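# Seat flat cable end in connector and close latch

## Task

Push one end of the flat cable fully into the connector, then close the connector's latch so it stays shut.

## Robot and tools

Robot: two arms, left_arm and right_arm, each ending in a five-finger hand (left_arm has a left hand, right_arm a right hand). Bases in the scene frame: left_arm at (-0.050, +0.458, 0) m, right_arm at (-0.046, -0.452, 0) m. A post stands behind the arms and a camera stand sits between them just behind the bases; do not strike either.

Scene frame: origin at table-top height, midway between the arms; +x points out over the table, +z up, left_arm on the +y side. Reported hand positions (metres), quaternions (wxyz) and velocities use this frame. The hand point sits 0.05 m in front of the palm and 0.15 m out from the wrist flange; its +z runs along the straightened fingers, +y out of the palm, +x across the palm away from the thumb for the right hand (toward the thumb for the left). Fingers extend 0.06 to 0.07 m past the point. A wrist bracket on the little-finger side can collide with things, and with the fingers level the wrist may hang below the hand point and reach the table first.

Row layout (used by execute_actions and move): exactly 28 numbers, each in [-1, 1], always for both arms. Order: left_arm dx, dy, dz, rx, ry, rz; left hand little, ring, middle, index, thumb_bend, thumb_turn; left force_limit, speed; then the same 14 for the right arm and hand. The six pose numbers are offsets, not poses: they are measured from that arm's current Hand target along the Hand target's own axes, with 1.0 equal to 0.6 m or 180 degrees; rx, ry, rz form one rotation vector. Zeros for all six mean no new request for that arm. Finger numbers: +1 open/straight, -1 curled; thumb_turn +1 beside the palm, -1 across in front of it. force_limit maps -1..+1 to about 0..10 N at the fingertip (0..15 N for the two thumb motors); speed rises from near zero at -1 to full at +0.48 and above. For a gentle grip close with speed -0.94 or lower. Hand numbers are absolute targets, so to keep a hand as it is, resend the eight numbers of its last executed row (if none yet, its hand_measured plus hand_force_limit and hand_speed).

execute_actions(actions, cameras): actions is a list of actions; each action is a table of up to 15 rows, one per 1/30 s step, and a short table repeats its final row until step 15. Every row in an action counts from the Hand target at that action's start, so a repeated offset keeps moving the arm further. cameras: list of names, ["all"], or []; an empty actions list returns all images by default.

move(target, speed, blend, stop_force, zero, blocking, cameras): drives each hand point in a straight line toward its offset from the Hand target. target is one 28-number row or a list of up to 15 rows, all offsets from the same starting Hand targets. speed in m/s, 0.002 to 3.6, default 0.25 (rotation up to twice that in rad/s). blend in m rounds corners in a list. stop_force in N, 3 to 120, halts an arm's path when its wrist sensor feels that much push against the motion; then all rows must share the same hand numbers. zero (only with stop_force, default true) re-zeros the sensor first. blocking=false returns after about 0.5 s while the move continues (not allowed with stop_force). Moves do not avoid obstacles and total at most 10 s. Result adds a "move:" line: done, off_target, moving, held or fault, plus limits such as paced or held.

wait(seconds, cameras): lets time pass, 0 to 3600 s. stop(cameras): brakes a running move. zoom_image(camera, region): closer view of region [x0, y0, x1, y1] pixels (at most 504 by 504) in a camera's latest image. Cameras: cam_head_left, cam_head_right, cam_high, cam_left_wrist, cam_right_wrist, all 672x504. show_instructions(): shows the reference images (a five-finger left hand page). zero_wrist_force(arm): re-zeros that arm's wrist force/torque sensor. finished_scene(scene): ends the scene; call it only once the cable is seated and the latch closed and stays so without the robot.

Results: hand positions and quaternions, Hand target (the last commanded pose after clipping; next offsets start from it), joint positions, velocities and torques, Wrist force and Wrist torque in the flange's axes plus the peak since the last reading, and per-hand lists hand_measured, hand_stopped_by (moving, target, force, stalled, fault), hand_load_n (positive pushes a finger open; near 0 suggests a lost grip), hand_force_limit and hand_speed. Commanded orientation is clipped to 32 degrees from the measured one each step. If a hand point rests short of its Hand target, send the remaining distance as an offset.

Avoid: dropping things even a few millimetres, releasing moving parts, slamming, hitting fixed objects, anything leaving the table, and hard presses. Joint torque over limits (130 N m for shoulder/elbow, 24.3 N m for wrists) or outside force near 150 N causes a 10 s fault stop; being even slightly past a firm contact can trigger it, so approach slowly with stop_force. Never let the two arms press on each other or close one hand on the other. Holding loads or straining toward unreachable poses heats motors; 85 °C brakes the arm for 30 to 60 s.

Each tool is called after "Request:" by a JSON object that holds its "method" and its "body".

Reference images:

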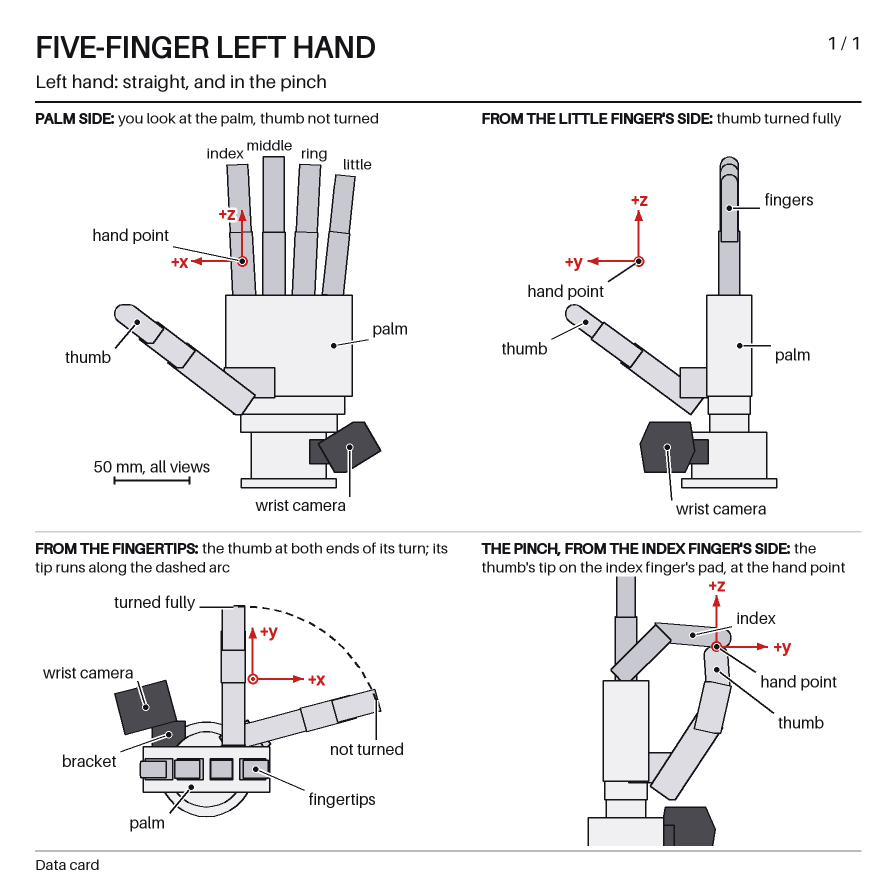

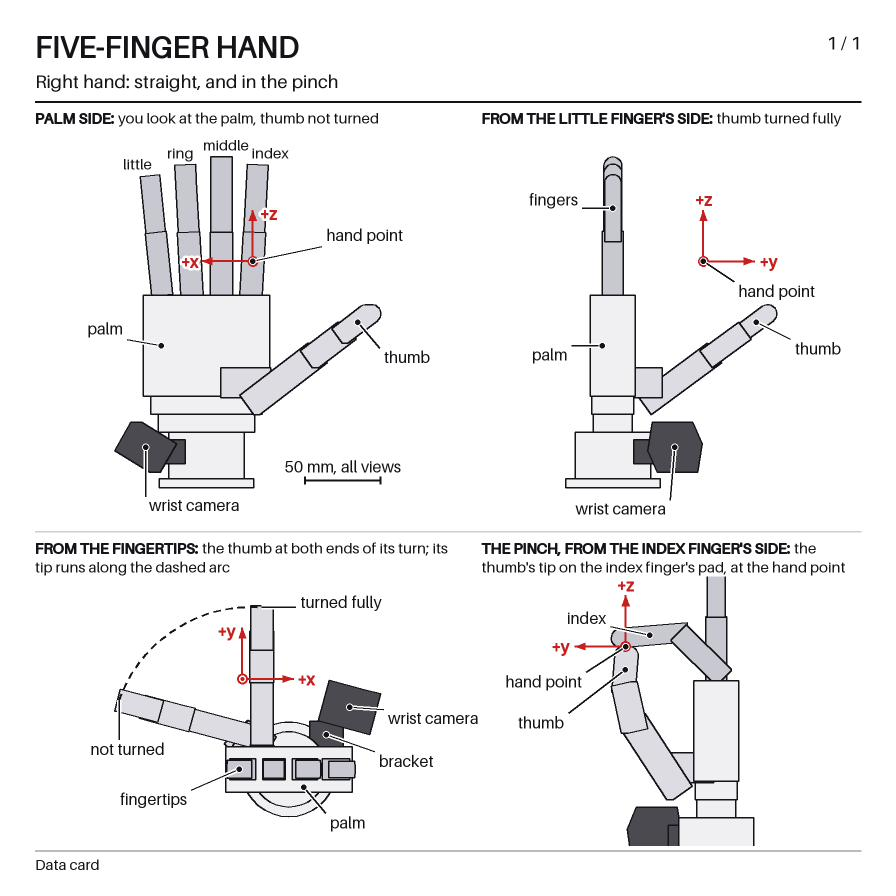

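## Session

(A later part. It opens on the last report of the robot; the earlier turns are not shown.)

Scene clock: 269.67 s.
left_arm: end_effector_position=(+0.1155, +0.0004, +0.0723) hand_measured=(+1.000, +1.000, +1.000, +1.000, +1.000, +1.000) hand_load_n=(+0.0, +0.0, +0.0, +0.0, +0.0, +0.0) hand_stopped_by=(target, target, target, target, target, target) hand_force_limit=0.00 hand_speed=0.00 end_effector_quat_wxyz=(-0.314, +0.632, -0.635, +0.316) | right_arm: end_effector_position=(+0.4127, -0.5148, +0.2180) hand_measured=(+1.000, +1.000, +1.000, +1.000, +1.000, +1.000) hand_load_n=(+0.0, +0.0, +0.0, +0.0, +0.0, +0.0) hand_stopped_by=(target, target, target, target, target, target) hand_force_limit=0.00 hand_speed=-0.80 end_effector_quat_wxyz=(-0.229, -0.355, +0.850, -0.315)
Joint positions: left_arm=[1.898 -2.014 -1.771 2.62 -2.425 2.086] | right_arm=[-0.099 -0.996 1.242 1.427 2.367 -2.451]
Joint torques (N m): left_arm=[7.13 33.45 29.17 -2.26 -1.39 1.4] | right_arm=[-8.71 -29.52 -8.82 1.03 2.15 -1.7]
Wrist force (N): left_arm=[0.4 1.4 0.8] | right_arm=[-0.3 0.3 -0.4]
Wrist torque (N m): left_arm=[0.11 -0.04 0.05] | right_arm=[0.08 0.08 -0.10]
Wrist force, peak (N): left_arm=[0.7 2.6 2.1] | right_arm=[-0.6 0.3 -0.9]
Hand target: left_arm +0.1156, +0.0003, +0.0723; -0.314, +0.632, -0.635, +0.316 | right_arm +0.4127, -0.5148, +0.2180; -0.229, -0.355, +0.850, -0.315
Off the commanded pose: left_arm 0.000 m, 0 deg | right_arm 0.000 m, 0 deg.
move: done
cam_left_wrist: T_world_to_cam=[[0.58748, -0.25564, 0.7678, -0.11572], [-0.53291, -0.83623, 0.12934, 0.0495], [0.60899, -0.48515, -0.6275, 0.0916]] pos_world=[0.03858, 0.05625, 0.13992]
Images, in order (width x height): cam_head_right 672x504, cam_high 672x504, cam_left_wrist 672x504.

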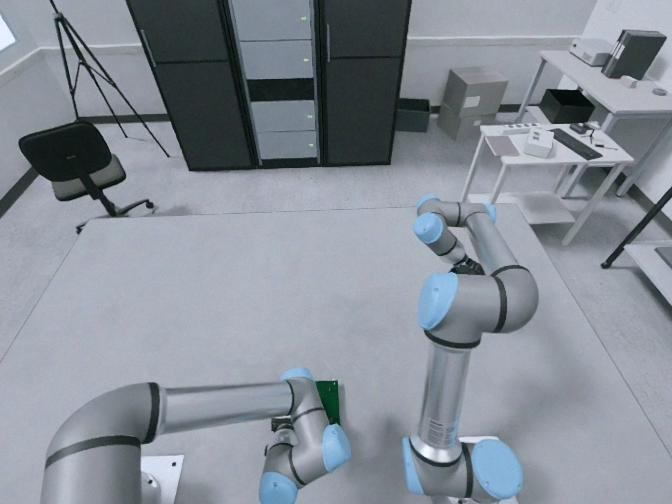

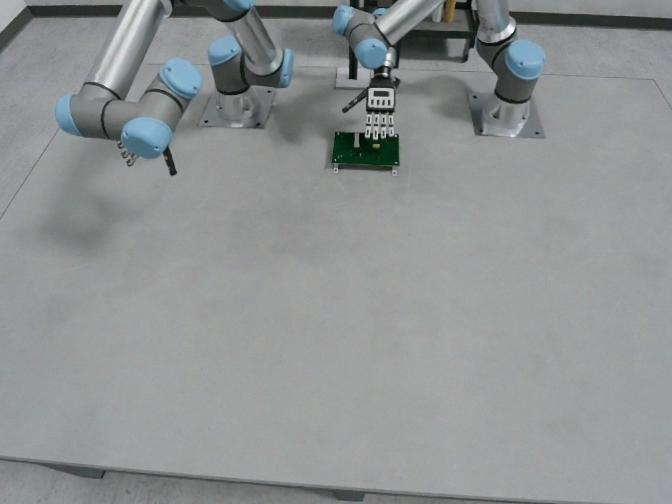

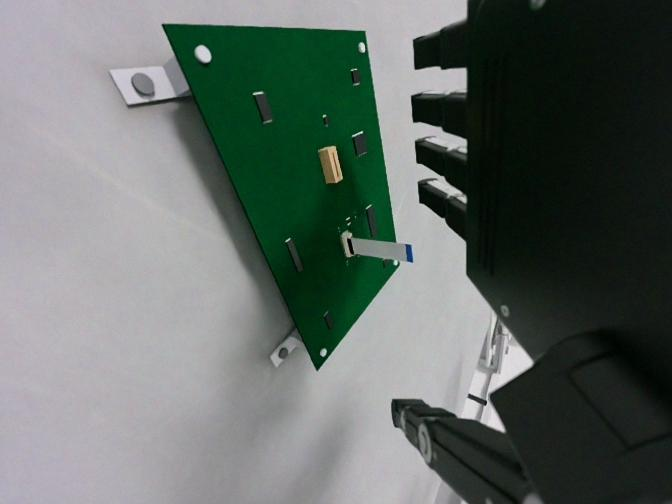

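Request:
{"method": "zoom_image", "body": {"camera": "cam_left_wrist", "region": [325, 220, 375, 270]}}

Request:
{"method": "zoom_image", "body": {"camera": "cam_left_wrist", "region": [310, 190, 430, 290]}}

Scaled by 10.080 from the camera's image (finer frame: 960x720).

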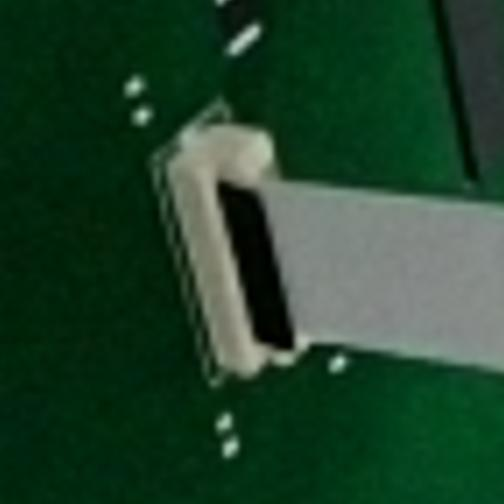

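Scaled by 4.200 from the camera's image (finer frame: 960x720).

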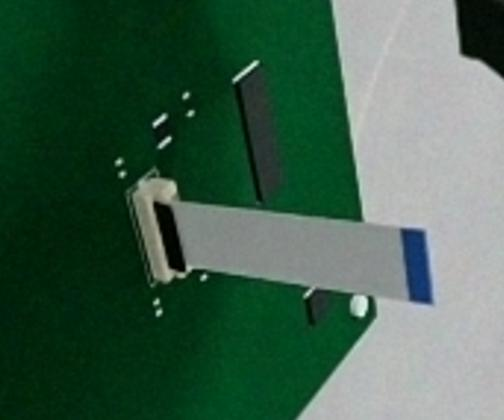

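Request:
{"method": "move", "body": {"target": [0,-0.0,0.0,0,0,0,1,1,1,1,1,1,0,0,0,0,0,0,0,0,1,1,1,1,1,1,0,-0.8], "cameras": ["cam_left_wrist"]}}

Request:
{"method": "zoom_image", "body": {"camera": "cam_left_wrist", "region": [335, 230, 365, 260]}}

Scene clock: 314.57 s.
left_arm: end_effector_position=(+0.1156, +0.0003, +0.0723) hand_measured=(+1.000, +1.000, +1.000, +1.000, +1.000, +1.000) hand_load_n=(+0.0, +0.0, +0.0, +0.0, +0.0, -0.5) hand_stopped_by=(target, target, target, target, target, target) hand_force_limit=0.00 hand_speed=0.00 end_effector_quat_wxyz=(-0.314, +0.632, -0.635, +0.316) | right_arm: end_effector_position=(+0.4127, -0.5148, +0.2180) hand_measured=(+1.000, +1.000, +1.000, +1.000, +1.000, +1.000) hand_load_n=(+0.0, +0.0, +0.0, +0.0, +0.0, +0.0) hand_stopped_by=(target, target, target, target, target, target) hand_force_limit=0.00 hand_speed=-0.80 end_effector_quat_wxyz=(-0.229, -0.355, +0.850, -0.315)
Joint positions: left_arm=[1.898 -2.015 -1.771 2.62 -2.425 2.086] | right_arm=[-0.099 -0.996 1.242 1.427 2.367 -2.451]
Joint torques (N m): left_arm=[7.75 25.46 29.95 0.4 1.25 1.28] | right_arm=[-8.64 -30.46 -8.87 0.61 1.97 -1.64]
Wrist force (N): left_arm=[0.9 1.7 0.7] | right_arm=[-0.3 0.3 -0.7]
Wrist torque (N m): left_arm=[0.17 -0.11 0.06] | right_arm=[0.09 0.09 -0.10]
Wrist force, peak (N): left_arm=[0.7 1.9 1.1] | right_arm=[-0.6 0.4 -1.0]
Hand target: left_arm +0.1156, +0.0003, +0.0723; -0.314, +0.632, -0.635, +0.316 | right_arm +0.4127, -0.5148, +0.2180; -0.229, -0.355, +0.850, -0.315
Off the commanded pose: left_arm 0.000 m, 0 deg | right_arm 0.000 m, 0 deg.
move: done
cam_left_wrist: T_world_to_cam=[[0.58746, -0.25552, 0.76785, -0.11574], [-0.53293, -0.8362, 0.12946, 0.04948], [0.609, -0.48526, -0.62741, 0.09159]] pos_world=[0.03858, 0.05625, 0.13992]

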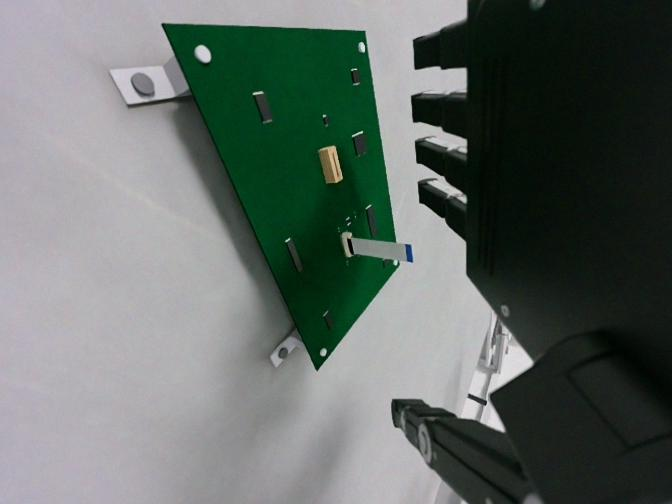

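Scaled by 16.800 from the camera's image (finer frame: 960x720).

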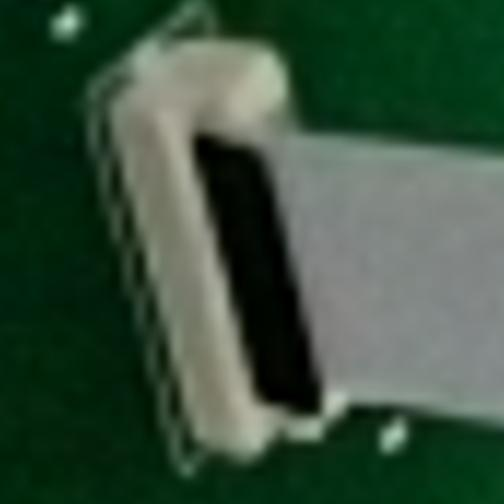

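Request:
{"method": "move", "body": {"target": [[0,-0.04,-0.03,0,0,0,1,1,1,1,1,1,0,0,0,0,0,0,0,0,1,1,1,1,1,1,0,-0.8],[0.123,-0.06,-0.0033,0.038,0,0,1,1,1,1,1,1,0,0,0,0,0,0,0,0,1,1,1,1,1,1,0,-0.8],[0.123,-0.0308,0.0697,0.038,0,0,1,1,1,1,1,1,0,0,0,0,0,0,0,0,1,1,1,1,1,1,0,-0.8]], "speed": [0.2,0.2,0.1], "blend": [0.01,0.01,0], "cameras": ["cam_left_wrist"], "stop_force": 8}}

Scene clock: 385.93 s.
left_arm: end_effector_position=(+0.1597, -0.0737, +0.0618) hand_measured=(+1.000, +1.000, +1.000, +1.000, +1.000, +1.000) hand_load_n=(-0.5, +0.5, +0.0, +0.0, +0.0, -0.5) hand_stopped_by=(target, target, target, target, target, target) hand_force_limit=0.00 hand_speed=0.00 end_effector_quat_wxyz=(-0.351, +0.612, -0.615, +0.353) | right_arm: end_effector_position=(+0.4127, -0.5148, +0.2180) hand_measured=(+1.000, +1.000, +1.000, +1.000, +1.000, +1.000) hand_load_n=(+0.0, +0.0, -0.5, +0.0, +0.0, +0.0) hand_stopped_by=(target, target, target, target, target, target) hand_force_limit=0.00 hand_speed=-0.80 end_effector_quat_wxyz=(-0.229, -0.355, +0.850, -0.315)
Joint positions: left_arm=[1.892 -2.188 -1.553 2.669 -2.53 2.157] | right_arm=[-0.099 -0.996 1.242 1.427 2.367 -2.451]
Joint torques (N m): left_arm=[-8.43 52.75 30.75 0.37 -3.28 1.17] | right_arm=[-8.83 -31.78 -9.17 0.65 1.72 -1.72]
Wrist force (N): left_arm=[0.8 1.9 1.0] | right_arm=[-0.6 0.2 -0.7]
Wrist torque (N m): left_arm=[0.18 -0.06 0.08] | right_arm=[0.08 0.13 -0.12]
Wrist force, peak (N): left_arm=[0.9 2.8 1.4] | right_arm=[-0.4 0.5 -1.1]
Hand target: left_arm +0.1597, -0.0737, +0.0618; -0.351, +0.612, -0.615, +0.353 | right_arm +0.4127, -0.5148, +0.2180; -0.229, -0.355, +0.850, -0.315
Off the commanded pose: left_arm 0.000 m, 0 deg | right_arm 0.000 m, 0 deg.
move: done
cam_left_wrist: T_world_to_cam=[[0.4919, -0.25496, 0.83248, -0.1412], [-0.54447, -0.83621, 0.06562, 0.01822], [0.6794, -0.48554, -0.55015, 0.0062]] pos_world=[0.07516, -0.01776, 0.11977]

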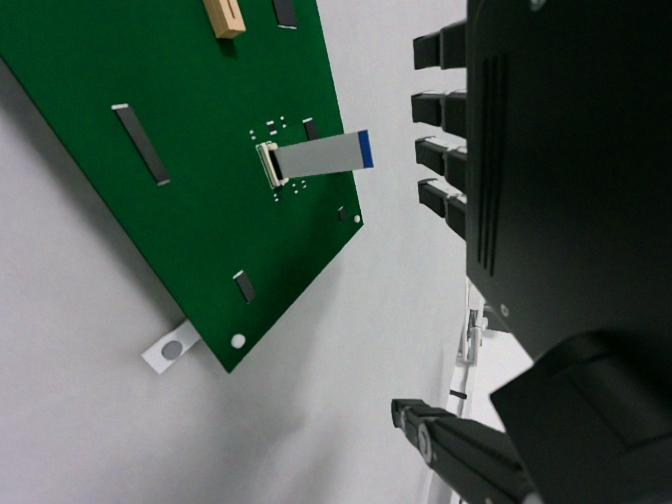

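Request:
{"method": "zoom_image", "body": {"camera": "cam_left_wrist", "region": [250, 135, 300, 195]}}

Request:
{"method": "zoom_image", "body": {"camera": "cam_left_wrist", "region": [235, 105, 385, 215]}}

Scaled by 8.400 from the camera's image (finer frame: 960x720).

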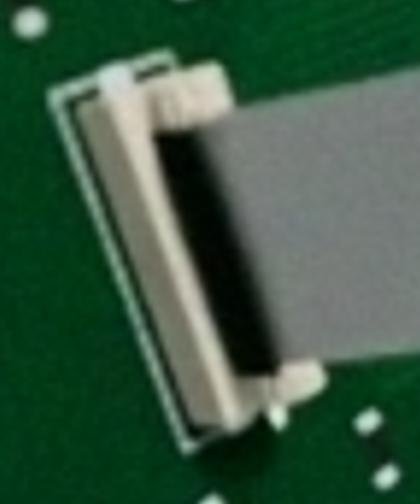

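Scaled by 3.360 from the camera's image (finer frame: 960x720).

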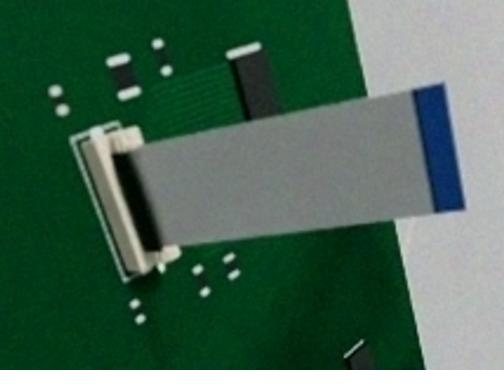

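Request:
{"method": "move", "body": {"target": [[0,-0.0722,-0.0417,0,0,0,1,1,1,1,1,1,0,0,0,0,0,0,0,0,1,1,1,1,1,1,0,-0.8],[-0.1428,-0.08,-0.0282,0,0.2759,0.1594,1,1,1,1,1,1,0,0,0,0,0,0,0,0,1,1,1,1,1,1,0,-0.8],[-0.1428,0.0163,0.0275,0,0.2759,0.1594,1,1,1,1,1,1,0,0,0,0,0,0,0,0,1,1,1,1,1,1,0,-0.8]], "speed": [0.2,0.3,0.1], "blend": [0.01,0.01,0], "cameras": ["cam_left_wrist"]}}

Scene clock: 499.67 s.
left_arm: end_effector_position=(+0.1694, +0.0120, +0.0449) hand_measured=(+1.000, +1.000, +1.000, +1.000, +1.000, +1.000) hand_load_n=(+0.0, +0.0, +0.0, -0.5, +0.0, -0.5) hand_stopped_by=(target, target, target, target, target, target) hand_force_limit=0.00 hand_speed=0.00 end_effector_quat_wxyz=(+0.137, -0.242, +0.832, -0.480) | right_arm: end_effector_position=(+0.4127, -0.5148, +0.2180) hand_measured=(+1.000, +1.000, +1.000, +1.000, +1.000, +1.000) hand_load_n=(+0.0, +0.0, +0.0, +0.0, +0.0, +0.0) hand_stopped_by=(target, target, target, target, target, target) hand_force_limit=0.00 hand_speed=-0.80 end_effector_quat_wxyz=(-0.229, -0.355, +0.850, -0.315)
Joint positions: left_arm=[2.514 -1.697 -2.228 3.367 -1.245 3.333] | right_arm=[-0.099 -0.996 1.242 1.427 2.367 -2.451]
Joint torques (N m): left_arm=[-5.45 24.75 29.66 -0.4 -1.62 -1.01] | right_arm=[-9.22 -32.89 -9.4 0.74 1.48 -1.59]
Wrist force (N): left_arm=[0.9 1.9 0.9] | right_arm=[-0.4 0.0 -0.7]
Wrist torque (N m): left_arm=[0.19 -0.10 0.09] | right_arm=[0.04 0.10 -0.12]
Wrist force, peak (N): left_arm=[0.9 3.7 2.0] | right_arm=[-0.4 0.7 -1.0]
Hand target: left_arm +0.1695, +0.0119, +0.0450; +0.137, -0.242, +0.832, -0.480 | right_arm +0.4127, -0.5148, +0.2180; -0.229, -0.355, +0.850, -0.315
Off the commanded pose: left_arm 0.000 m, 0 deg | right_arm 0.000 m, 0 deg.
move: done
cam_left_wrist: T_world_to_cam=[[0.05184, -0.54825, 0.83471, -0.03215], [-0.99772, 0.00768, 0.06701, 0.16282], [-0.04315, -0.83628, -0.5466, 0.15831]] pos_world=[0.17095, 0.11352, 0.10246]

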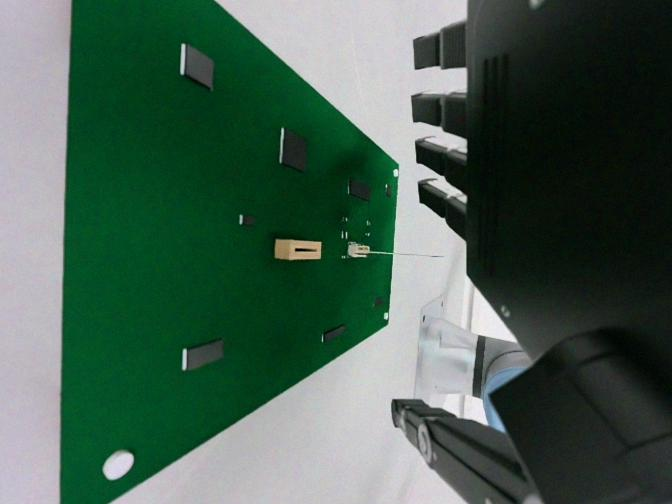

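Request:
{"method": "zoom_image", "body": {"camera": "cam_left_wrist", "region": [342, 235, 382, 265]}}

Request:
{"method": "zoom_image", "body": {"camera": "cam_left_wrist", "region": [260, 200, 460, 300]}}

Scaled by 12.600 from the camera's image (finer frame: 960x720).

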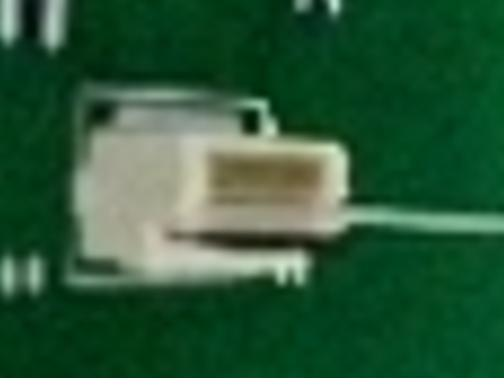

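Scaled by 2.520 from the camera's image (finer frame: 960x720).

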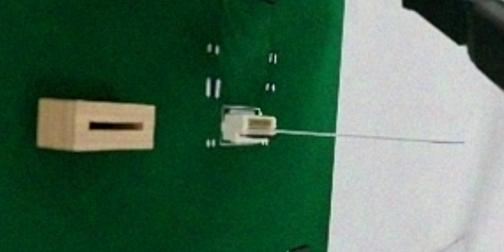

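Request:
{"method": "move", "body": {"target": [[0,-0.0866,-0.05,0,0,0,1,1,1,1,1,1,0,0,0,0,0,0,0,0,1,1,1,1,1,1,0,-0.8],[0.0135,-0.1563,0.054,0,-0.2759,-0.1594,1,1,1,1,1,1,0,0,0,0,0,0,0,0,1,1,1,1,1,1,0,-0.8],[0.0135,-0.0625,0.1082,0,-0.2759,-0.1594,1,1,1,1,1,1,0,0,0,0,0,0,0,0,1,1,1,1,1,1,0,-0.8]], "speed": [0.2,0.3,0.08], "blend": [0.01,0.01,0], "cameras": ["cam_left_wrist"]}}

Scene clock: 603.60 s.
left_arm: end_effector_position=(+0.2027, -0.0556, +0.0448) hand_measured=(+1.000, +1.000, +1.000, +1.000, +1.000, +1.000) hand_load_n=(+0.0, +0.0, +0.0, +0.0, +0.0, +0.0) hand_stopped_by=(target, target, target, target, target, target) hand_force_limit=0.00 hand_speed=0.00 end_effector_quat_wxyz=(-0.351, +0.612, -0.615, +0.353) | right_arm: end_effector_position=(+0.4127, -0.5148, +0.2180) hand_measured=(+1.000, +1.000, +1.000, +1.000, +1.000, +1.000) hand_load_n=(+0.0, +0.0, +0.0, +0.0, +0.0, +0.0) hand_stopped_by=(target, target, target, target, target, target) hand_force_limit=0.00 hand_speed=-0.80 end_effector_quat_wxyz=(-0.229, -0.355, +0.850, -0.315)
Joint positions: left_arm=[1.99 -2.159 -1.627 2.826 -2.478 2.297] | right_arm=[-0.099 -0.996 1.242 1.427 2.367 -2.451]
Joint torques (N m): left_arm=[-8.16 51.46 30.63 -3.99 -2.74 1.43] | right_arm=[-9.41 -33.55 -9.44 0.72 1.2 -1.53]
Wrist force (N): left_arm=[0.8 1.5 0.3] | right_arm=[-0.5 0.5 -0.9]
Wrist torque (N m): left_arm=[0.17 -0.10 0.07] | right_arm=[0.14 0.13 -0.11]
Wrist force, peak (N): left_arm=[0.7 3.6 1.6] | right_arm=[-0.7 0.5 -1.1]
Hand target: left_arm +0.2027, -0.0558, +0.0449; -0.351, +0.612, -0.615, +0.353 | right_arm +0.4127, -0.5148, +0.2180; -0.229, -0.355, +0.850, -0.315
Off the commanded pose: left_arm 0.000 m, 0 deg | right_arm 0.000 m, 0 deg.
move: done
cam_left_wrist: T_world_to_cam=[[0.49203, -0.25517, 0.83234, -0.14361], [-0.54443, -0.83625, 0.06547, 0.05781], [0.67934, -0.48537, -0.55038, -0.02359]] pos_world=[0.11816, 0.00025, 0.10277]

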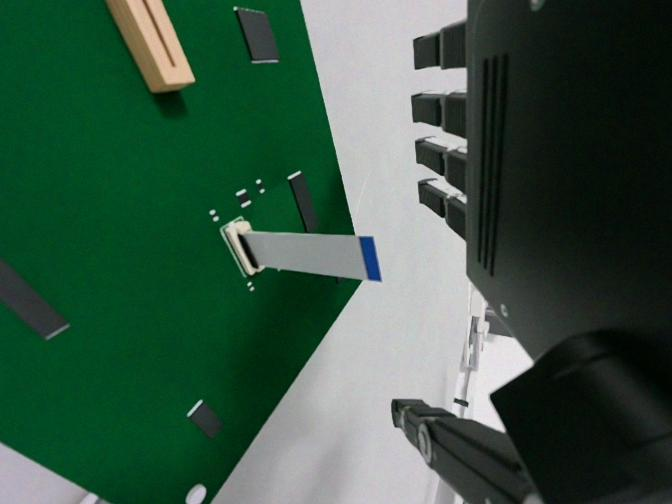

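Request:
{"method": "zoom_image", "body": {"camera": "cam_left_wrist", "region": [210, 210, 280, 285]}}

Request:
{"method": "zoom_image", "body": {"camera": "cam_left_wrist", "region": [225, 215, 265, 250]}}

Request:
{"method": "zoom_image", "body": {"camera": "cam_left_wrist", "region": [235, 245, 275, 280]}}

Scaled by 6.720 from the camera's image (finer frame: 960x720).

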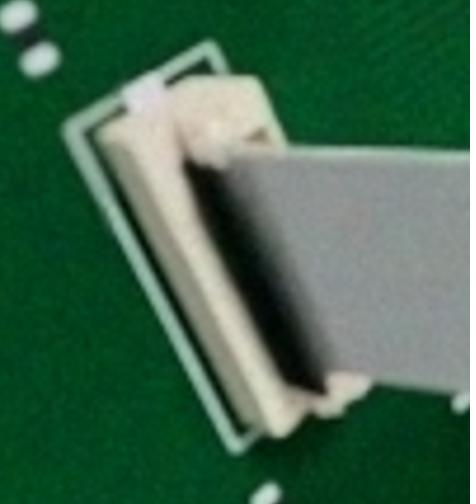

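Scaled by 12.600 from the camera's image (finer frame: 960x720).

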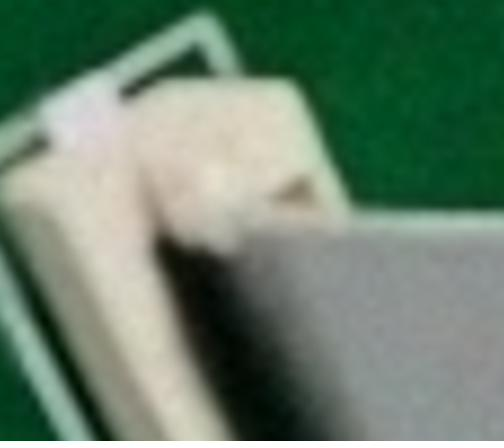

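Scaled by 12.600 from the camera's image (finer frame: 960x720).

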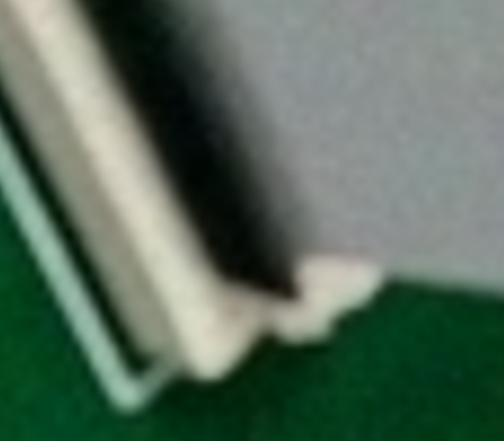

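Request:
{"method": "move", "body": {"target": [[0,-0.0722,-0.0417,0,0,0,1,1,1,1,1,1,0,0,0,0,0,0,0,0,1,1,1,1,1,1,0,-0.8],[0.0173,-0.0422,-0.1437,0,0.349,0.2014,1,1,1,1,1,1,0,0,0,0,0,0,0,0,1,1,1,1,1,1,0,-0.8],[0.0173,0.0517,-0.0895,0,0.349,0.2014,1,1,1,1,1,1,0,0,0,0,0,0,0,0,1,1,1,1,1,1,0,-0.8]], "speed": [0.2,0.3,0.08], "blend": [0.01,0.01,0], "cameras": ["cam_left_wrist"]}}

Scene clock: 678.97 s.
left_arm: end_effector_position=(+0.1406, -0.0658, +0.0451) hand_measured=(+1.000, +1.000, +1.000, +1.000, +1.000, +1.000) hand_load_n=(+0.0, +0.0, +0.0, +0.0, +0.0, -0.5) hand_stopped_by=(target, target, target, target, target, target) hand_force_limit=0.00 hand_speed=0.00 end_effector_quat_wxyz=(+0.072, -0.131, +0.856, -0.495) | right_arm: end_effector_position=(+0.4127, -0.5148, +0.2180) hand_measured=(+1.000, +1.000, +1.000, +1.000, +1.000, +1.000) hand_load_n=(-0.5, +0.0, +0.0, +0.0, +0.0, +0.0) hand_stopped_by=(target, target, target, target, target, target) hand_force_limit=0.00 hand_speed=-0.80 end_effector_quat_wxyz=(-0.229, -0.355, +0.850, -0.315)
Joint positions: left_arm=[2.395 -1.85 -2.035 3.296 -1.122 3.418] | right_arm=[-0.099 -0.996 1.242 1.427 2.367 -2.451]
Joint torques (N m): left_arm=[-6.76 35.58 30.34 -1.77 -1.46 -1.04] | right_arm=[-8.94 -35.05 -9.45 0.69 0.91 -1.59]
Wrist force (N): left_arm=[0.8 2.2 0.6] | right_arm=[-0.3 0.1 -0.9]
Wrist torque (N m): left_arm=[0.24 -0.10 0.07] | right_arm=[0.07 0.09 -0.10]
Wrist force, peak (N): left_arm=[1.1 3.3 1.6] | right_arm=[-0.5 0.3 -1.3]
Hand target: left_arm +0.1407, -0.0658, +0.0452; +0.072, -0.131, +0.856, -0.495 | right_arm +0.4127, -0.5148, +0.2180; -0.229, -0.355, +0.850, -0.315
Off the commanded pose: left_arm 0.000 m, 0 deg | right_arm 0.000 m, 0 deg.
move: done
cam_left_wrist: T_world_to_cam=[[-0.09328, -0.54129, 0.83564, -0.0526], [-0.96091, 0.26869, 0.06678, 0.14668], [-0.26068, -0.79675, -0.5452, 0.12525]] pos_world=[0.16869, 0.03191, 0.10245]

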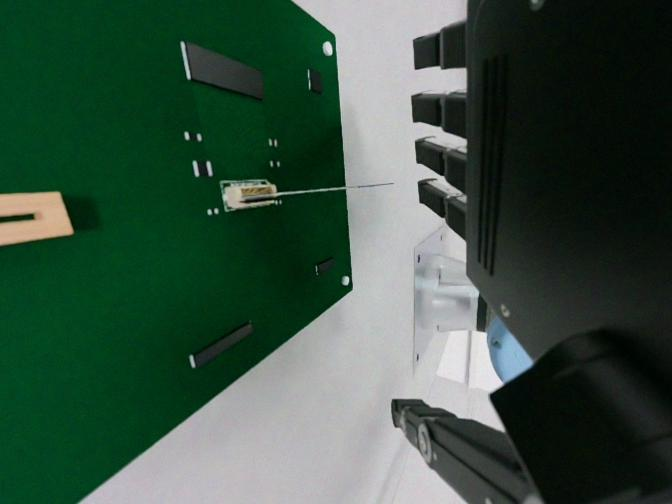

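Request:
{"method": "zoom_image", "body": {"camera": "cam_left_wrist", "region": [212, 170, 292, 220]}}

Request:
{"method": "zoom_image", "body": {"camera": "cam_left_wrist", "region": [217, 172, 257, 217]}}

Request:
{"method": "zoom_image", "body": {"camera": "cam_left_wrist", "region": [247, 172, 287, 217]}}

Scaled by 6.300 from the camera's image (finer frame: 960x720).

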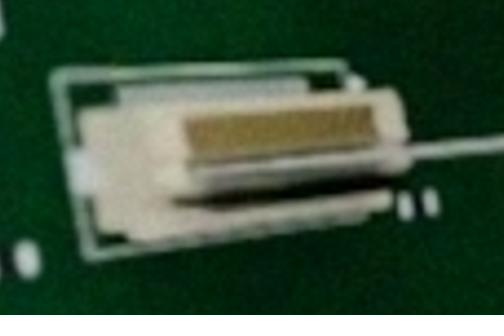

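Scaled by 11.200 from the camera's image (finer frame: 960x720).

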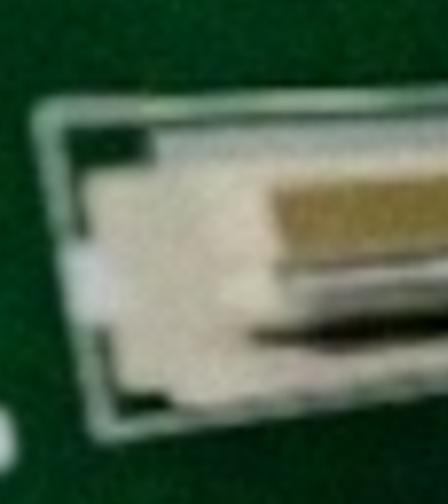

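Scaled by 11.200 from the camera's image (finer frame: 960x720).

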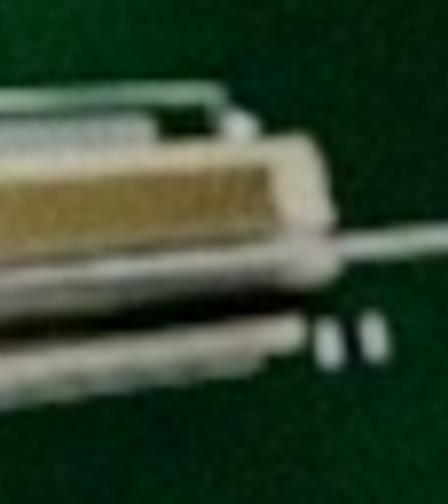

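Request:
{"method": "zoom_image", "body": {"camera": "cam_left_wrist", "region": [390, 20, 500, 250]}}

Scaled by 2.191 from the camera's image (finer frame: 960x720).

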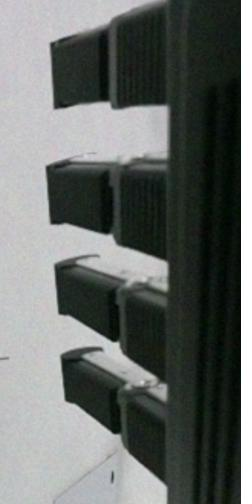

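Request:
{"method": "move", "body": {"target": [[0,-0.0722,-0.0417,0,0,0,1,1,1,1,1,1,0,0,0,0,0,0,0,0,1,1,1,1,1,1,0,-0.8],[0.0078,-0.0797,-0.0787,0,0.2617,0.1511,1,1,1,1,1,1,0,0,0,0,0,0,0,0,1,1,1,1,1,1,0,-0.8],[0.0078,0.0142,-0.0245,0,0.2617,0.1511,1,1,1,1,1,1,0,0,0,0,0,0,0,0,1,1,1,1,1,1,0,-0.8]], "speed": [0.2,0.3,0.08], "blend": [0.01,0.01,0], "cameras": ["cam_left_wrist"]}}

Scene clock: 849.23 s.
left_arm: end_effector_position=(+0.1311, -0.0509, +0.0451) hand_measured=(+1.000, +1.000, +1.000, +1.000, +1.000, +1.000) hand_load_n=(+0.0, +0.0, +0.0, +0.0, +0.0, +0.0) hand_stopped_by=(target, target, target, target, target, target) hand_force_limit=0.00 hand_speed=0.00 end_effector_quat_wxyz=(-0.162, +0.275, +0.820, -0.475) | right_arm: end_effector_position=(+0.4127, -0.5148, +0.2180) hand_measured=(+1.000, +1.000, +1.000, +1.000, +1.000, +1.000) hand_load_n=(+0.0, +0.0, +0.0, +0.0, +0.0, +0.0) hand_stopped_by=(target, target, target, target, target, target) hand_force_limit=0.00 hand_speed=-0.80 end_effector_quat_wxyz=(-0.229, -0.355, +0.850, -0.315)
Joint positions: left_arm=[2.547 -2.31 -1.569 2.215 -0.522 4.816] | right_arm=[-0.099 -0.996 1.242 1.427 2.367 -2.451]
Joint torques (N m): left_arm=[-8.48 54.39 27.55 -5.24 3.8 -0.96] | right_arm=[-9.09 -36.69 -9.54 0.67 0.67 -1.56]
Wrist force (N): left_arm=[0.6 1.7 0.7] | right_arm=[-0.5 0.3 -1.3]
Wrist torque (N m): left_arm=[0.18 -0.05 0.07] | right_arm=[0.13 0.12 -0.11]
Wrist force, peak (N): left_arm=[0.7 3.7 1.3] | right_arm=[-0.8 0.5 -1.2]
Hand target: left_arm +0.1312, -0.0510, +0.0452; -0.161, +0.275, +0.820, -0.475 | right_arm +0.4127, -0.5148, +0.2180; -0.229, -0.355, +0.850, -0.315
Off the commanded pose: left_arm 0.000 m, 0 deg | right_arm 0.000 m, 0 deg.
move: done
cam_left_wrist: T_world_to_cam=[[-0.49324, -0.23553, 0.8374, 0.02242], [-0.34094, 0.93797, 0.063, 0.08647], [-0.8003, -0.25443, -0.54295, 0.23289]] pos_world=[0.22692, -0.01657, 0.10223]

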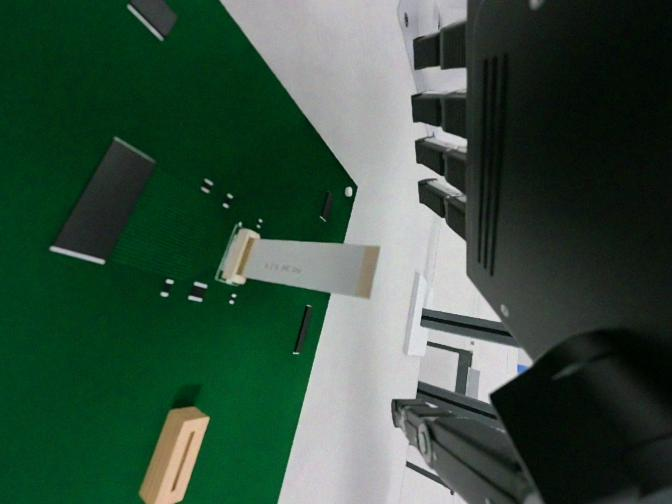

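Request:
{"method": "zoom_image", "body": {"camera": "cam_left_wrist", "region": [210, 215, 280, 295]}}

Request:
{"method": "zoom_image", "body": {"camera": "cam_left_wrist", "region": [225, 220, 265, 255]}}

Request:
{"method": "zoom_image", "body": {"camera": "cam_left_wrist", "region": [213, 255, 253, 290]}}

Scaled by 6.300 from the camera's image (finer frame: 960x720).

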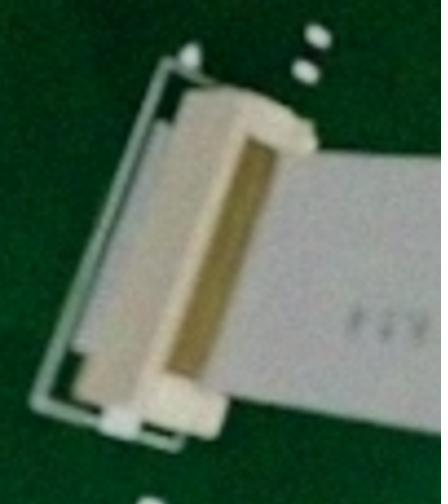

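Scaled by 12.600 from the camera's image (finer frame: 960x720).

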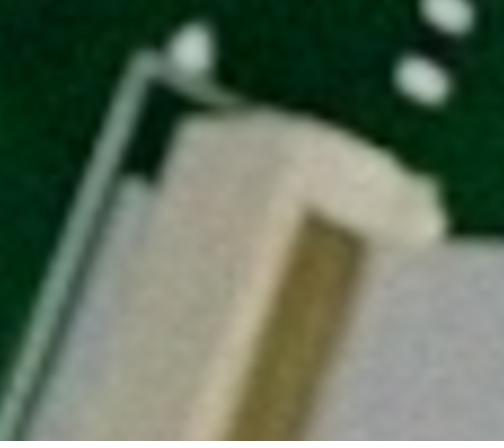

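Scaled by 12.600 from the camera's image (finer frame: 960x720).

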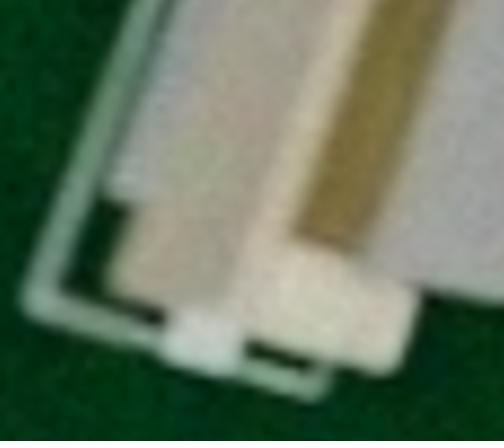

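Request:
{"method": "move", "body": {"target": [[0,-0.166,-0.0958,0,0,0,0.3,0.3,0.3,1,1,1,0,0,0,0,0,0,0,0,1,1,1,1,1,1,0,-0.8],[-0.081,-0.1387,-0.1765,-0.3083,0.1542,0.267,0.3,0.3,0.3,1,1,1,0,0,0,0,0,0,0,0,1,1,1,1,1,1,0,-0.8],[-0.081,-0.075,-0.1398,-0.3083,0.1542,0.267,0.3,0.3,0.3,1,1,1,0,0,0,0,0,0,0,0,1,1,1,1,1,1,0,-0.8]], "speed": [0.2,0.4,0.1], "blend": [0.01,0.01,0], "cameras": ["cam_left_wrist","cam_head_right"]}}

Scene clock: 918.67 s.
left_arm: end_effector_position=(+0.2006, -0.0403, +0.1257) hand_measured=(+0.300, +0.300, +0.300, +1.000, +1.000, +1.000) hand_load_n=(+0.0, +0.0, +0.0, +0.0, +0.0, +0.0) hand_stopped_by=(target, target, target, target, target, target) hand_force_limit=0.00 hand_speed=0.00 end_effector_quat_wxyz=(-0.001, +0.709, +0.705, -0.002) | right_arm: end_effector_position=(+0.4127, -0.5148, +0.2180) hand_measured=(+1.000, +1.000, +1.000, +1.000, +1.000, +1.000) hand_load_n=(+0.0, +0.0, +0.0, +0.0, +0.0, +0.0) hand_stopped_by=(target, target, target, target, target, target) hand_force_limit=0.00 hand_speed=-0.80 end_effector_quat_wxyz=(-0.229, -0.355, +0.850, -0.315)
Joint positions: left_arm=[2.161 -2.261 -1.175 1.863 -1.566 5.306] | right_arm=[-0.099 -0.996 1.242 1.427 2.367 -2.451]
Joint torques (N m): left_arm=[-6.57 57.26 32.06 -4.09 -1.83 -0.81] | right_arm=[-9.03 -37.58 -9.03 0.63 0.4 -1.5]
Wrist force (N): left_arm=[0.5 0.3 0.1] | right_arm=[-0.3 0.2 -1.0]
Wrist torque (N m): left_arm=[0.00 -0.07 0.04] | right_arm=[0.08 0.09 -0.11]
Wrist force, peak (N): left_arm=[0.9 3.4 1.4] | right_arm=[-0.7 0.3 -1.4]
Hand target: left_arm +0.2006, -0.0403, +0.1258; -0.001, +0.709, +0.705, -0.002 | right_arm +0.4127, -0.5148, +0.2180; -0.229, -0.355, +0.850, -0.315
Off the commanded pose: left_arm 0.000 m, 0 deg | right_arm 0.000 m, 0 deg.
move: done
cam_left_wrist: T_world_to_cam=[[-0.96574, 0.25949, -0.0018, 0.21196], [0.22427, 0.83811, 0.49728, -0.0768], [0.13054, 0.47984, -0.86759, 0.21865]] pos_world=[0.19338, -0.09555, 0.22827]
Images, in order (width x height): cam_head_right 672x504, cam_left_wrist 672x504.

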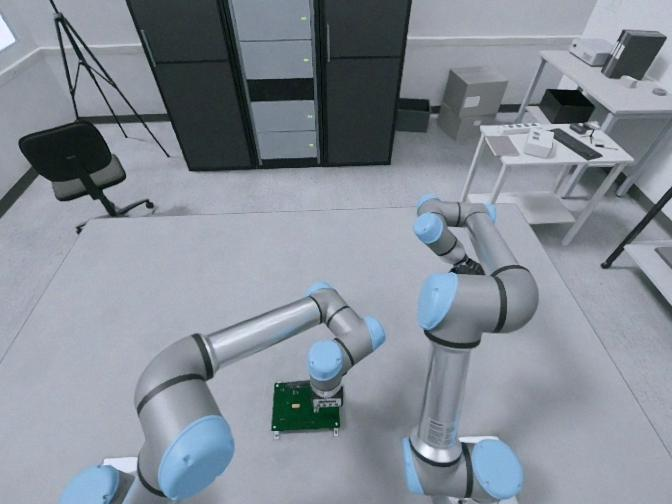

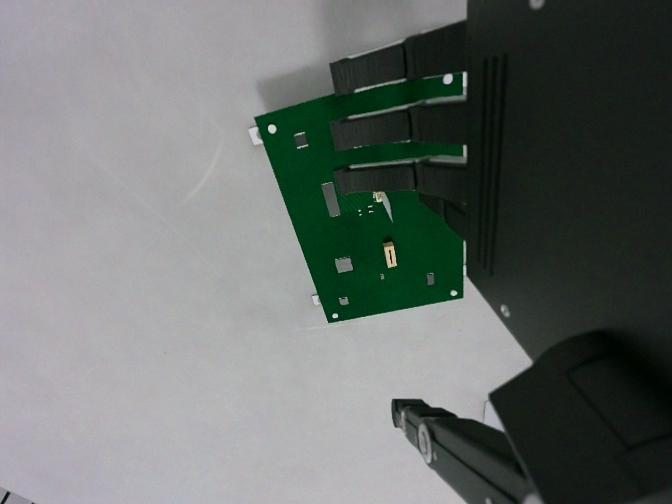

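Request:
{"method": "move", "body": {"target": [0,0,0,0,0,0,0.65,0.65,0.65,1,1,1,0,0,0,0,0,0,0,0,1,1,1,1,1,1,0,-0.8], "cameras": ["cam_left_wrist"]}}

Request:
{"method": "zoom_image", "body": {"camera": "cam_left_wrist", "region": [340, 150, 470, 250]}}

Scene clock: 922.43 s.
left_arm: end_effector_position=(+0.2006, -0.0403, +0.1258) hand_measured=(+0.650, +0.650, +0.650, +1.000, +1.000, +1.000) hand_load_n=(+0.0, +0.0, +0.0, +0.0, +0.0, +0.0) hand_stopped_by=(target, target, target, target, target, target) hand_force_limit=0.00 hand_speed=0.00 end_effector_quat_wxyz=(-0.001, +0.709, +0.705, -0.002) | right_arm: end_effector_position=(+0.4127, -0.5148, +0.2180) hand_measured=(+1.000, +1.000, +1.000, +1.000, +1.000, +1.000) hand_load_n=(+0.0, +0.0, +0.0, +0.0, +0.0, +0.0) hand_stopped_by=(target, target, target, target, target, target) hand_force_limit=0.00 hand_speed=-0.80 end_effector_quat_wxyz=(-0.229, -0.355, +0.850, -0.315)
Joint positions: left_arm=[2.161 -2.261 -1.175 1.863 -1.566 5.306] | right_arm=[-0.099 -0.996 1.242 1.427 2.367 -2.451]
Joint torques (N m): left_arm=[-5.58 57.29 32.54 -0.42 -1.72 -0.23] | right_arm=[-9.15 -38.65 -9.34 0.75 0.17 -1.43]
Wrist force (N): left_arm=[0.5 0.3 0.2] | right_arm=[-0.4 0.2 -1.0]
Wrist torque (N m): left_arm=[-0.02 -0.06 0.04] | right_arm=[0.10 0.10 -0.11]
Wrist force, peak (N): left_arm=[0.8 0.6 0.1] | right_arm=[-0.7 0.4 -1.4]
Hand target: left_arm +0.2006, -0.0403, +0.1258; -0.001, +0.709, +0.705, -0.002 | right_arm +0.4127, -0.5148, +0.2180; -0.229, -0.355, +0.850, -0.315
Off the commanded pose: left_arm 0.000 m, 0 deg | right_arm 0.000 m, 0 deg.
move: done
cam_left_wrist: T_world_to_cam=[[-0.96574, 0.2595, -0.00207, 0.21202], [0.22417, 0.83822, 0.49713, -0.07678], [0.13074, 0.47963, -0.86768, 0.2187]] pos_world=[0.19337, -0.09555, 0.22837]

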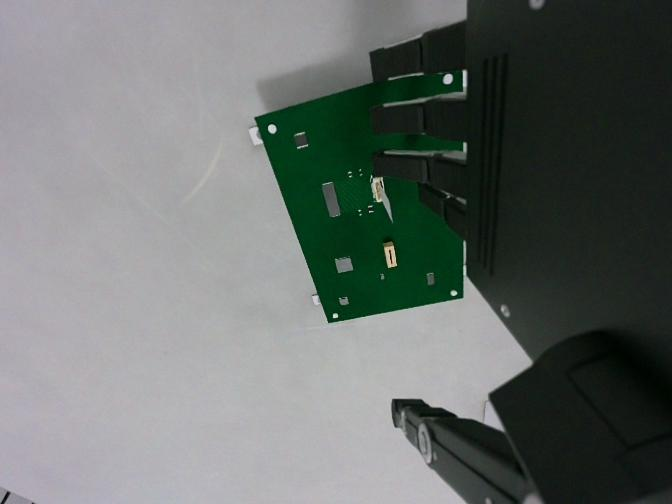

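Scaled by 3.877 from the camera's image (finer frame: 960x720).

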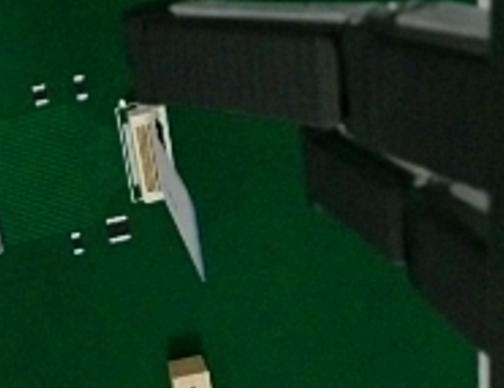

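Request:
{"method": "zoom_image", "body": {"camera": "cam_left_wrist", "region": [363, 168, 403, 208]}}

Scaled by 12.600 from the camera's image (finer frame: 960x720).

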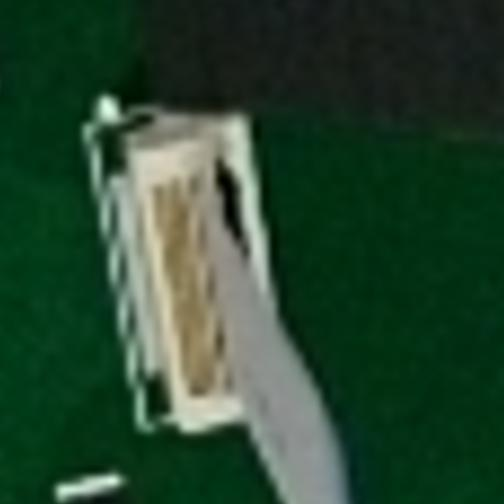

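Request:
{"method": "move", "body": {"target": [0.0095,0,0.055,0,0,0,0.65,0.65,0.65,1,1,1,0,0,0,0,0,0,0,0,1,1,1,1,1,1,0,-0.8], "speed": 0.08, "cameras": ["cam_left_wrist"]}}

Request:
{"method": "zoom_image", "body": {"camera": "cam_left_wrist", "region": [370, 130, 470, 230]}}

Scene clock: 966.10 s.
left_arm: end_effector_position=(+0.2005, -0.0346, +0.0926) hand_measured=(+0.650, +0.650, +0.650, +1.000, +1.000, +1.000) hand_load_n=(+0.0, +0.0, +0.0, +0.0, +0.0, +0.0) hand_stopped_by=(target, target, target, target, target, target) hand_force_limit=0.00 hand_speed=0.00 end_effector_quat_wxyz=(-0.001, +0.709, +0.705, -0.002) | right_arm: end_effector_position=(+0.4127, -0.5148, +0.2180) hand_measured=(+1.000, +1.000, +1.000, +1.000, +1.000, +1.000) hand_load_n=(+0.0, +0.0, +0.0, +0.0, +0.0, +0.0) hand_stopped_by=(target, target, target, target, target, target) hand_force_limit=0.00 hand_speed=-0.80 end_effector_quat_wxyz=(-0.229, -0.355, +0.850, -0.315)
Joint positions: left_arm=[2.166 -2.275 -1.24 1.942 -1.566 5.311] | right_arm=[-0.099 -0.996 1.242 1.427 2.367 -2.451]
Joint torques (N m): left_arm=[-0.21 56.85 33.03 -4.85 -1.74 -0.56] | right_arm=[-9.04 -39.51 -9.14 0.65 0.06 -1.45]
Wrist force (N): left_arm=[0.2 0.4 -0.5] | right_arm=[-0.5 0.4 -1.2]
Wrist torque (N m): left_arm=[0.04 -0.07 -0.05] | right_arm=[0.14 0.12 -0.11]
Wrist force, peak (N): left_arm=[-0.8 -0.1 -9.6] | right_arm=[-0.6 0.2 -1.5]
Hand target: left_arm +0.2005, -0.0347, +0.0927; -0.001, +0.709, +0.705, -0.002 | right_arm +0.4127, -0.5148, +0.2180; -0.229, -0.355, +0.850, -0.315
Off the commanded pose: left_arm 0.000 m, 0 deg | right_arm 0.000 m, 0 deg.
move: done
cam_left_wrist: T_world_to_cam=[[-0.96575, 0.25948, -0.00178, 0.21032], [0.22426, 0.83807, 0.49735, -0.06511], [0.13054, 0.47991, -0.86755, 0.18721]] pos_world=[0.19328, -0.08985, 0.19517]

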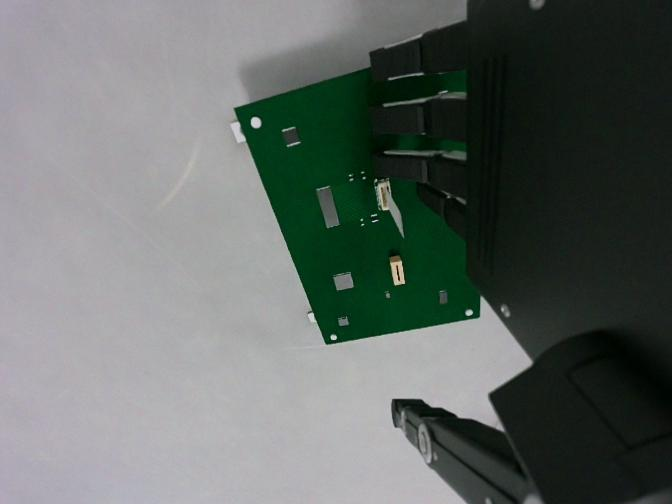

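Scaled by 5.040 from the camera's image (finer frame: 960x720).

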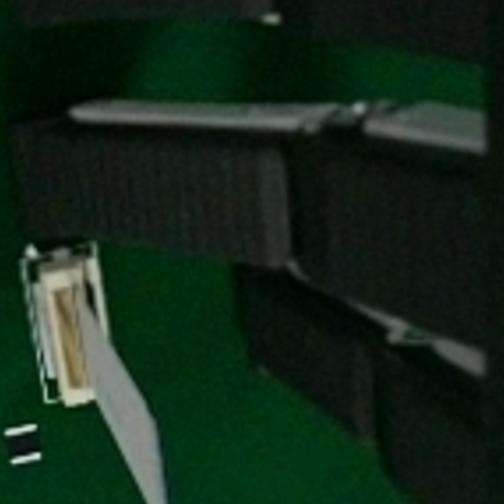

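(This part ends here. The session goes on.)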